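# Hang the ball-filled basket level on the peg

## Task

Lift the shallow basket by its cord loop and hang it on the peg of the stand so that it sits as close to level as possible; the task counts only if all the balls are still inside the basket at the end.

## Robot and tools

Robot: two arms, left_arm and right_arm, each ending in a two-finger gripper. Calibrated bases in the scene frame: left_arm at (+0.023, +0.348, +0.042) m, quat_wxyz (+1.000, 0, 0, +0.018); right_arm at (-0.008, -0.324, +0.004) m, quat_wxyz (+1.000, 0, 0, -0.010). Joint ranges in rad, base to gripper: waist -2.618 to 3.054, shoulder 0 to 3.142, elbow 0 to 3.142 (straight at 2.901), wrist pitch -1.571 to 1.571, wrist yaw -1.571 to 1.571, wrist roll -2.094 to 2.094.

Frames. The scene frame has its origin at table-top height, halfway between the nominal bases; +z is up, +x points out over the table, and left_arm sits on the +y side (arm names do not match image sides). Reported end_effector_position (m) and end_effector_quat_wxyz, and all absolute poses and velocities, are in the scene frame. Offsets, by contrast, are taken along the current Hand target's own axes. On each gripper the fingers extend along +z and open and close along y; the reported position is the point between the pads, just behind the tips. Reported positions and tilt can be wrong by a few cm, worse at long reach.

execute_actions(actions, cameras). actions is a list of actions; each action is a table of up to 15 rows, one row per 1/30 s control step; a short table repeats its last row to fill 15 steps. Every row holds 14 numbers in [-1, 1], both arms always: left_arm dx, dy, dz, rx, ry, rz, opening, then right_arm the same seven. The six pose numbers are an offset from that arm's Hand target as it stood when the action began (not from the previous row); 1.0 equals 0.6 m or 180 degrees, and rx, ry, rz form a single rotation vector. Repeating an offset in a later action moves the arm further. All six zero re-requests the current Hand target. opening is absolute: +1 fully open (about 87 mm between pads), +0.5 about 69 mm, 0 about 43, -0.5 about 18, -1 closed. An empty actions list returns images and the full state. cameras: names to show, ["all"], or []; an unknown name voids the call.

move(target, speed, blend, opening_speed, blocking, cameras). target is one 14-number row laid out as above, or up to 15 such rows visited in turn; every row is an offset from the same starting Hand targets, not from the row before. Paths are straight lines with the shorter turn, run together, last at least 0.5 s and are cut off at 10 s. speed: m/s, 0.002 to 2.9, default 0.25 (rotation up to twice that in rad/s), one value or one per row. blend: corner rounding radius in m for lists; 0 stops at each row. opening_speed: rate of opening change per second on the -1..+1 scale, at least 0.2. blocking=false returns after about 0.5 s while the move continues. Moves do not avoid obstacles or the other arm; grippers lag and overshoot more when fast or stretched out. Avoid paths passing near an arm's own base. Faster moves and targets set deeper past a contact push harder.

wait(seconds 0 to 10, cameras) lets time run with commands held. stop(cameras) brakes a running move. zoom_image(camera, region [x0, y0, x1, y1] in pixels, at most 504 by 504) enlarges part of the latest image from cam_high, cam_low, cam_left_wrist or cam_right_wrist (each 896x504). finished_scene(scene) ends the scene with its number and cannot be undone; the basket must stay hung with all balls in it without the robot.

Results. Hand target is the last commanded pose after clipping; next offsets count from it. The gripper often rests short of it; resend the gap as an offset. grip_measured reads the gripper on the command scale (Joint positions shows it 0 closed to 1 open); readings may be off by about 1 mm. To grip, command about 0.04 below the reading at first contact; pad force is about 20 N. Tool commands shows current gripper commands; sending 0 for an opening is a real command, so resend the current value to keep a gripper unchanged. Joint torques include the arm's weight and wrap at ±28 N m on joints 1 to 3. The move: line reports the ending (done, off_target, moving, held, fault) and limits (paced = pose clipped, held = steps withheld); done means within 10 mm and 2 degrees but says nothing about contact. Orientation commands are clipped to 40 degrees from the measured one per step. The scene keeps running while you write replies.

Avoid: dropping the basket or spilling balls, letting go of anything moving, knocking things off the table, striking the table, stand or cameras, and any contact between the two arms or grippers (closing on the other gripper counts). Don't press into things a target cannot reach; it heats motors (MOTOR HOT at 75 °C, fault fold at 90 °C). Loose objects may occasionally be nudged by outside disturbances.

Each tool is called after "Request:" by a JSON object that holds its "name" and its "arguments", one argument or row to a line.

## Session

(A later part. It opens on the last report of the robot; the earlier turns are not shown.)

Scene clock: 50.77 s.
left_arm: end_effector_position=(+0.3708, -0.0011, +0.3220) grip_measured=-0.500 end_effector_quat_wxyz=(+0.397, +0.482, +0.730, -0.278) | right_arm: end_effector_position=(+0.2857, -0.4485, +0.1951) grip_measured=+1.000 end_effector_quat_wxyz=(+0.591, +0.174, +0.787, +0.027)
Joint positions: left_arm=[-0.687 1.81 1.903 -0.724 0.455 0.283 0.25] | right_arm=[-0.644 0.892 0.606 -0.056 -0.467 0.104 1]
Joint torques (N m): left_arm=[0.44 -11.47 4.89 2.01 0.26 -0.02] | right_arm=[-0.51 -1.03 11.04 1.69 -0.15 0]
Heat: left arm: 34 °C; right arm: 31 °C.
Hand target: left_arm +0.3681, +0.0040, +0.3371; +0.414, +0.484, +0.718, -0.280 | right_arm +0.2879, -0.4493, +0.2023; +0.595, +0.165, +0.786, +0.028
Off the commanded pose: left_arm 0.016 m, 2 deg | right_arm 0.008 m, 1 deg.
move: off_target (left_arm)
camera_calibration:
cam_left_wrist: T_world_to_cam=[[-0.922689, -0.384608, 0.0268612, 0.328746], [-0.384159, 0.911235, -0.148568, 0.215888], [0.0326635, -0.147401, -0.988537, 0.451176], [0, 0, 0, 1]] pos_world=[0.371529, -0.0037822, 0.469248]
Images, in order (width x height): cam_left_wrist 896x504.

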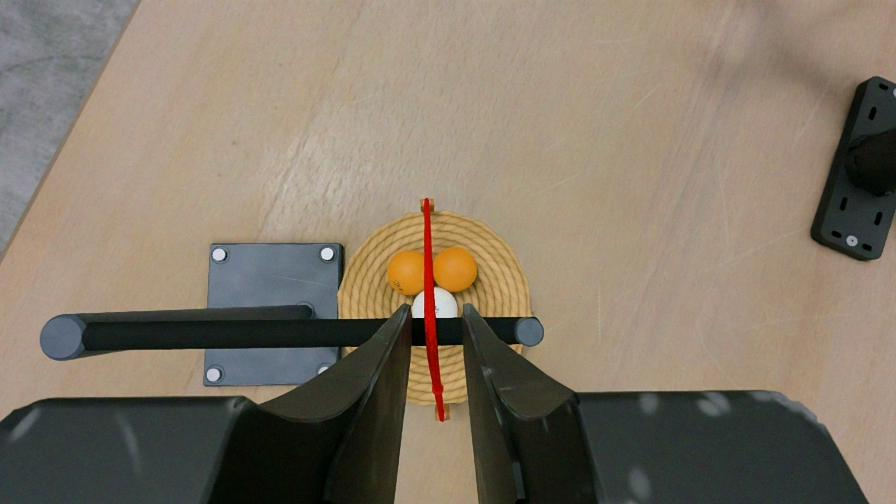

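Request:
{"name": "move", "arguments": {
  "target": [
    [0.007,0,0.004,0,0,0,-0.5,0,0,0,0,0,0,1],
    [0.007,0,0.004,0,0,0,-1,0,0,0,0,0,0,1]
  ],
  "speed": 0.03,
  "opening_speed": 0.7,
  "cameras": ["cam_left_wrist"]
}}

Request:
{"name": "zoom_image", "arguments": {
  "camera": "cam_left_wrist",
  "region": [340, 220, 540, 420]
}}

Scene clock: 52.67 s.
left_arm: end_effector_position=(+0.3719, -0.0010, +0.3218) grip_measured=-0.912 end_effector_quat_wxyz=(+0.404, +0.482, +0.726, -0.279) | right_arm: end_effector_position=(+0.2857, -0.4485, +0.1951) grip_measured=+1.000 end_effector_quat_wxyz=(+0.591, +0.174, +0.787, +0.027)
Joint positions: left_arm=[-0.684 1.797 1.874 -0.692 0.457 0.284 0.044] | right_arm=[-0.644 0.892 0.606 -0.056 -0.467 0.104 1]
Joint torques (N m): left_arm=[0.29 -10.92 5.07 1.9 0.24 -0.04] | right_arm=[-0.53 -1.05 11.04 1.69 -0.14 0]
Heat: left arm: 34 °C; right arm: 32 °C.
Hand target: left_arm +0.3681, +0.0041, +0.3324; +0.414, +0.484, +0.718, -0.280 | right_arm +0.2879, -0.4493, +0.2023; +0.595, +0.165, +0.786, +0.028
Off the commanded pose: left_arm 0.012 m, 1 deg | right_arm 0.008 m, 1 deg.
move: off_target (left_arm); target 2's new opening was sent with left_arm's hand 0.012 m and 2 deg from that target
camera_calibration:
cam_left_wrist: T_world_to_cam=[[-0.922966, -0.384406, 0.0191314, 0.332385], [-0.3822, 0.909542, -0.163266, 0.220145], [0.0453596, -0.158001, -0.986397, 0.445522], [0, 0, 0, 1]] pos_world=[0.370711, -0.00206777, 0.469045]
Images, in order (width x height): cam_left_wrist 896x504.

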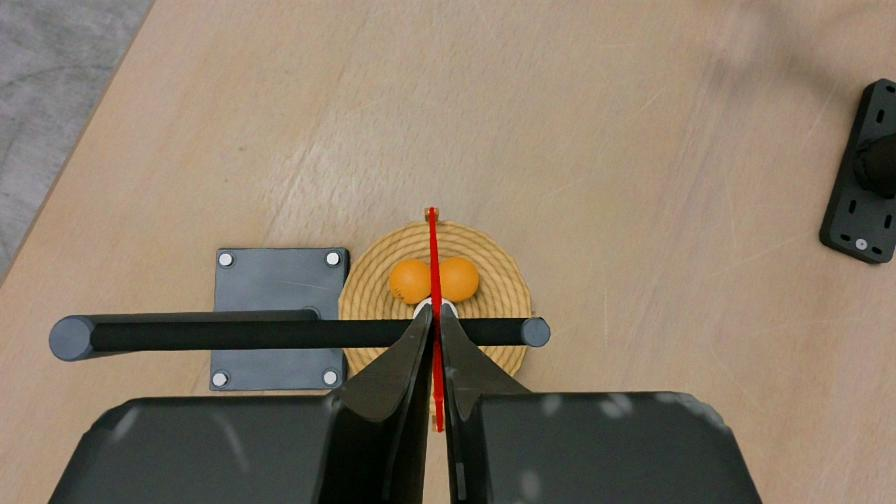

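Scaled by 2.520 from the camera's 896x504 image, which has a finer 1280x720 frame.

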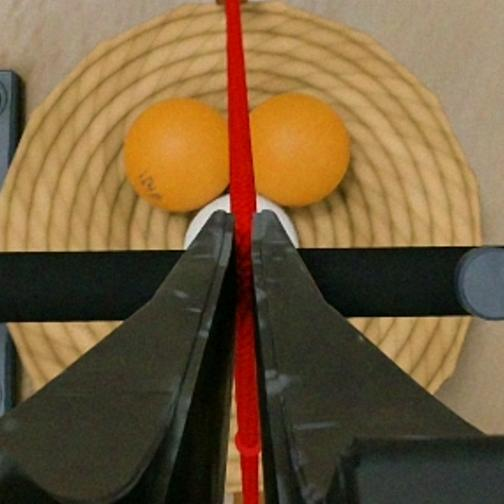

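Request:
{"name": "move", "arguments": {
  "target": [
    [-0.0289,0,-0.0167,0,0,0,-1,0,0,0,0,0,0,1],
    [-0.0255,0,-0.0225,0,0,0,-1,0,0,0,0,0,0,1],
    [0.0033,0,-0.0058,0,0,0,-1,0,0,0,0,0,0,1]
  ],
  "speed": 0.025,
  "cameras": ["cam_left_wrist","cam_low"]
}}

Request:
{"name": "zoom_image", "arguments": {
  "camera": "cam_left_wrist",
  "region": [340, 220, 540, 420]
}}

Request:
{"name": "zoom_image", "arguments": {
  "camera": "cam_low",
  "region": [340, 150, 460, 300]
}}

Scene clock: 55.67 s.
left_arm: end_effector_position=(+0.3684, +0.0001, +0.3224) grip_measured=-0.912 end_effector_quat_wxyz=(+0.403, +0.484, +0.723, -0.284) | right_arm: end_effector_position=(+0.2857, -0.4485, +0.1951) grip_measured=+1.000 end_effector_quat_wxyz=(+0.591, +0.174, +0.787, +0.027)
Joint positions: left_arm=[-0.682 1.785 1.86 -0.689 0.471 0.285 0.044] | right_arm=[-0.644 0.892 0.606 -0.056 -0.467 0.104 1]
Joint torques (N m): left_arm=[0.53 -11 4.9 1.87 0.14 -0.01] | right_arm=[-0.51 -1.05 11.04 1.69 -0.15 0.01]
Heat: left arm: 34 °C; right arm: 32 °C.
Hand target: left_arm +0.3665, +0.0077, +0.3325; +0.414, +0.484, +0.718, -0.280 | right_arm +0.2879, -0.4493, +0.2023; +0.595, +0.165, +0.786, +0.028
Off the commanded pose: left_arm 0.013 m, 2 deg | right_arm 0.008 m, 1 deg.
move: off_target (left_arm)
camera_calibration:
cam_left_wrist: T_world_to_cam=[[-0.926796, -0.37478, 0.0242885, 0.329366], [-0.373371, 0.912468, -0.167319, 0.215923], [0.0405454, -0.164139, -0.985604, 0.44797], [0, 0, 0, 1]] pos_world=[0.367712, -0.0000539442, 0.469649]
Images, in order (width x height): cam_low 896x504, cam_left_wrist 896x504.

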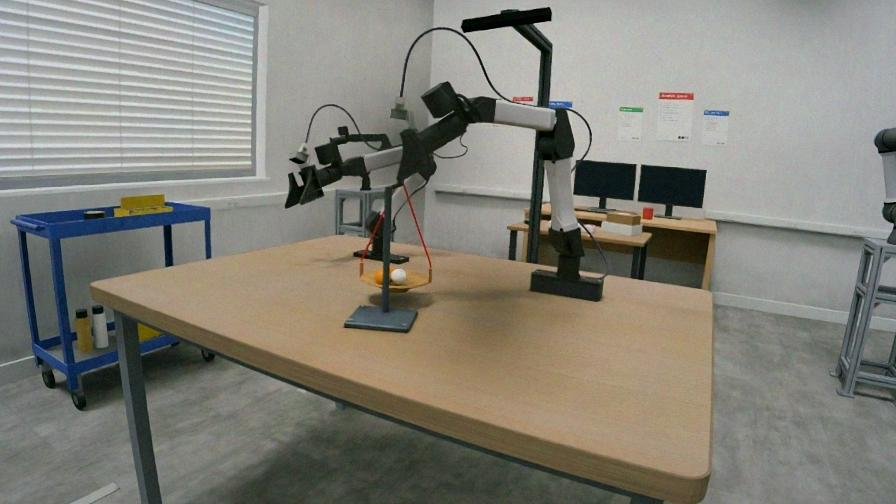

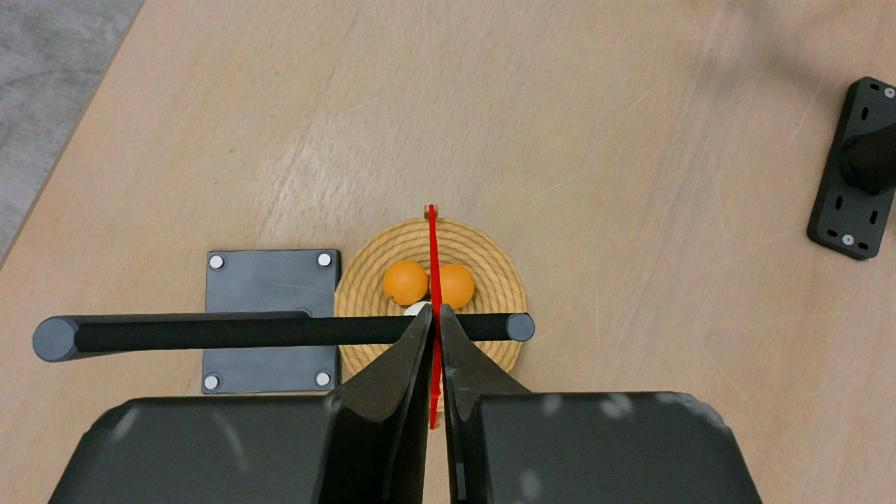

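Scaled by 2.520 from the camera's 896x504 image, which has a finer 1280x720 frame.

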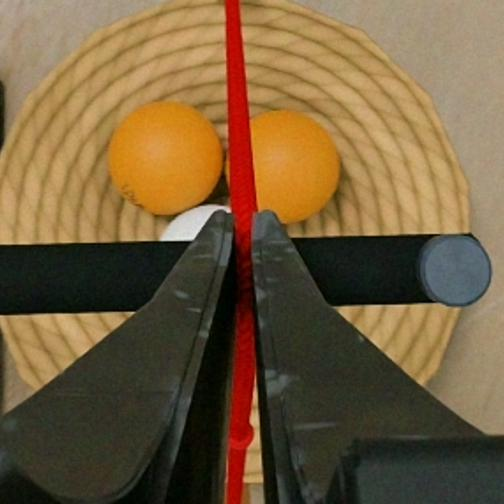

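Scaled by 3.360 from the camera's 896x504 image, which has a finer 1280x720 frame.

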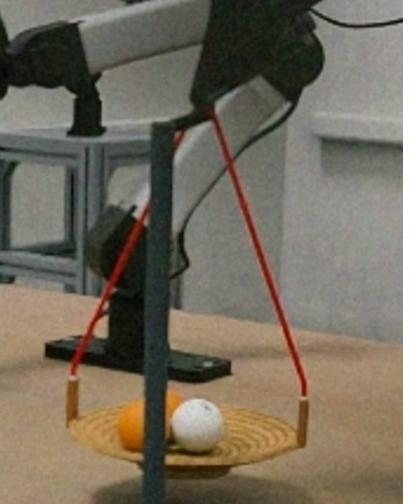

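Request:
{"name": "move", "arguments": {
  "target": [
    [0,0,0,0,0,0,-0.5,0,0,0,0,0,0,1],
    [-0.0866,0,-0.05,0,0,0,-0.5,0,0,0,0,0,0,1]
  ],
  "speed": 0.04,
  "opening_speed": 0.2,
  "cameras": ["cam_low","cam_left_wrist"]
}}

Request:
{"name": "zoom_image", "arguments": {
  "camera": "cam_low",
  "region": [340, 150, 460, 300]
}}

Request:
{"name": "zoom_image", "arguments": {
  "camera": "cam_low",
  "region": [350, 250, 445, 300]
}}

Scene clock: 60.77 s.
left_arm: end_effector_position=(+0.3605, +0.0060, +0.3913) grip_measured=-0.500 end_effector_quat_wxyz=(+0.410, +0.484, +0.719, -0.285) | right_arm: end_effector_position=(+0.2857, -0.4485, +0.1951) grip_measured=+1.000 end_effector_quat_wxyz=(+0.591, +0.174, +0.787, +0.027)
Joint positions: left_arm=[-0.682 1.883 2.283 -0.998 0.471 0.285 0.25] | right_arm=[-0.644 0.892 0.606 -0.056 -0.467 0.104 1]
Joint torques (N m): left_arm=[0.72 -7.31 6.84 1.89 0.12 -0.01] | right_arm=[-0.51 -1.05 11.04 1.7 -0.15 0.01]
Heat: left arm: 34 °C; right arm: 32 °C.
Hand target: left_arm +0.3666, +0.0076, +0.3924; +0.414, +0.484, +0.718, -0.280 | right_arm +0.2879, -0.4493, +0.2023; +0.595, +0.165, +0.786, +0.028
Off the commanded pose: left_arm 0.006 m, 1 deg | right_arm 0.008 m, 1 deg.
move: done
camera_calibration:
cam_left_wrist: T_world_to_cam=[[-0.927177, -0.374296, 0.0156724, 0.326053], [-0.370735, 0.910738, -0.181968, 0.223941], [0.0538363, -0.174527, -0.98318, 0.511508], [0, 0, 0, 1]] pos_world=[0.357793, 0.00736042, 0.538544]
Images, in order (width x height): cam_low 896x504, cam_left_wrist 896x504.

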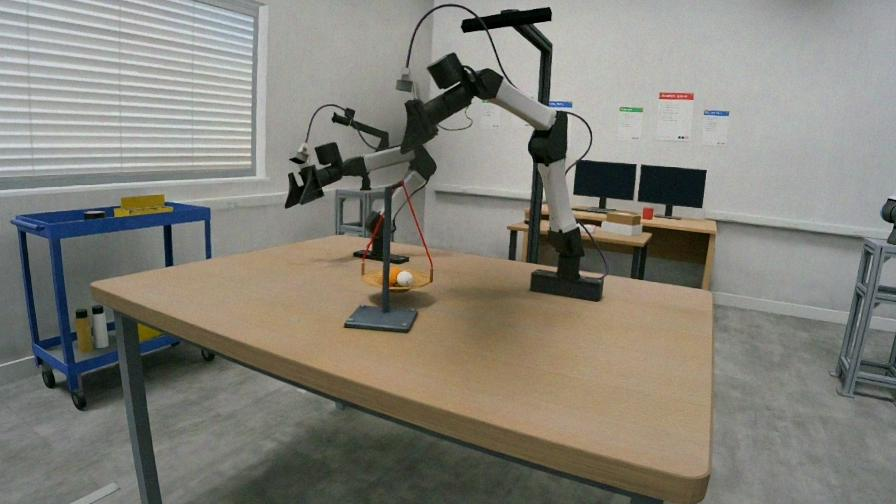

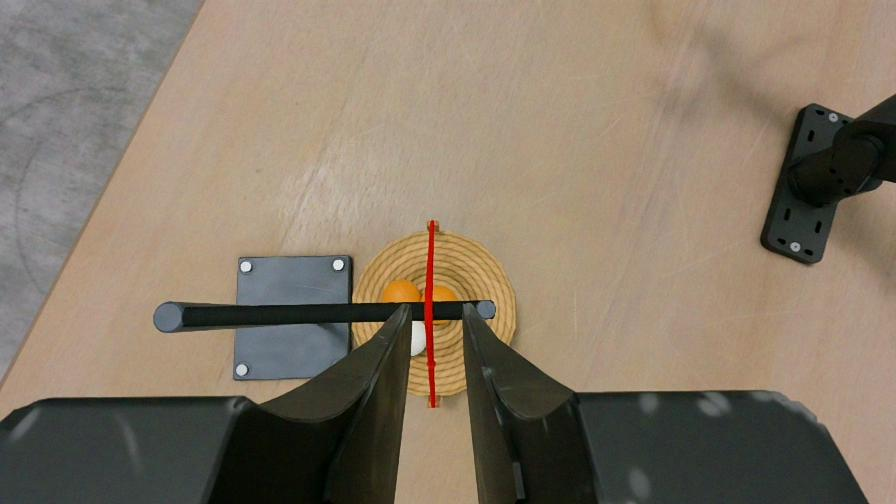

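Scaled by 3.360 from the camera's 896x504 image, which has a finer 1280x720 frame.

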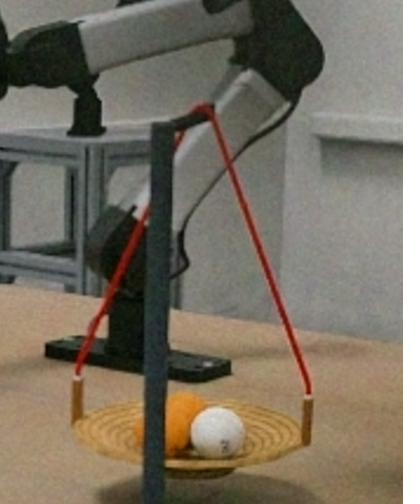

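Scaled by 5.305 from the camera's 896x504 image, which has a finer 1280x720 frame.

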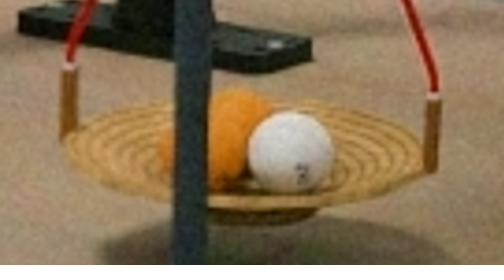

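Request:
{"name": "move", "arguments": {
  "target": [0.0545,0,-0.161,0,0,0,-0.5,0,0,0,0,0,0,1],
  "speed": 0.15,
  "cameras": ["cam_high","cam_low"]
}}

Request:
{"name": "zoom_image", "arguments": {
  "camera": "cam_low",
  "region": [350, 250, 445, 300]
}}

Scene clock: 62.30 s.
left_arm: end_effector_position=(+0.3337, +0.0972, +0.4085) grip_measured=-0.500 end_effector_quat_wxyz=(+0.410, +0.480, +0.724, -0.279) | right_arm: end_effector_position=(+0.2857, -0.4485, +0.1951) grip_measured=+1.000 end_effector_quat_wxyz=(+0.591, +0.174, +0.787, +0.027)
Joint positions: left_arm=[-0.496 1.648 2.1 -1.117 0.606 0.409 0.25] | right_arm=[-0.644 0.892 0.606 -0.056 -0.467 0.104 1]
Joint torques (N m): left_arm=[0.31 -7.66 4.29 1.72 0.34 0.03] | right_arm=[-0.5 -1.05 11.03 1.69 -0.15 0]
Heat: left arm: 34 °C; right arm: 32 °C.
Hand target: left_arm +0.3290, +0.1004, +0.4124; +0.414, +0.484, +0.718, -0.280 | right_arm +0.2879, -0.4493, +0.2023; +0.595, +0.165, +0.786, +0.028
Off the commanded pose: left_arm 0.007 m, 1 deg | right_arm 0.008 m, 1 deg.
move: done
Images, in order (width x height): cam_high 896x504, cam_low 896x504.

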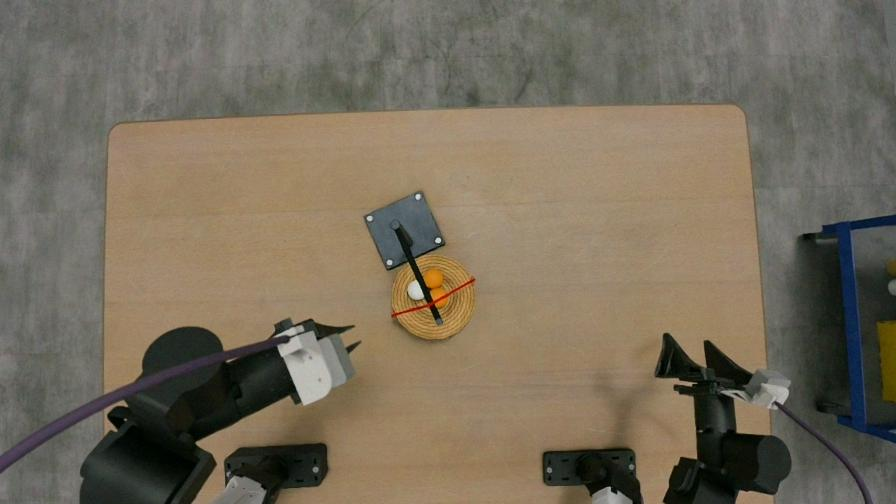

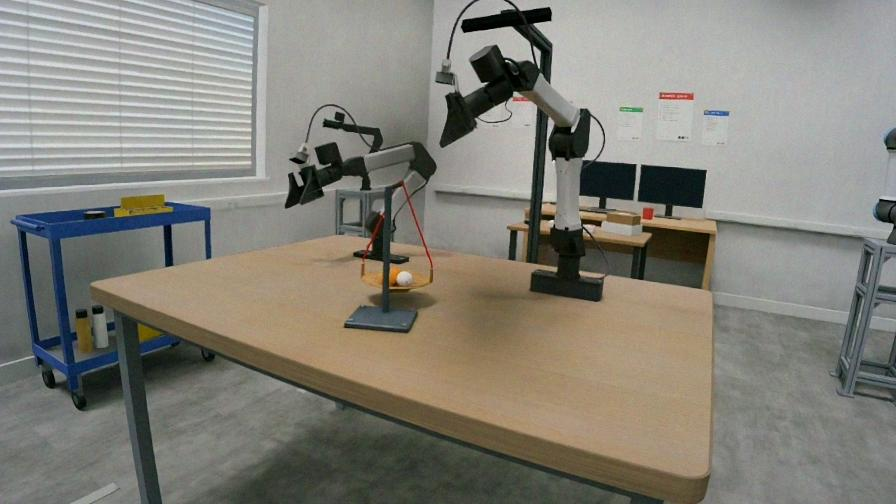

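Scaled by 5.305 from the camera's 896x504 image, which has a finer 1280x720 frame.

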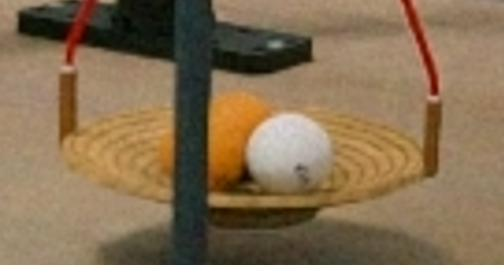

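Request:
{"name": "finished_scene", "arguments": {
  "scene": 3
}}

The scene is finished: the task was done.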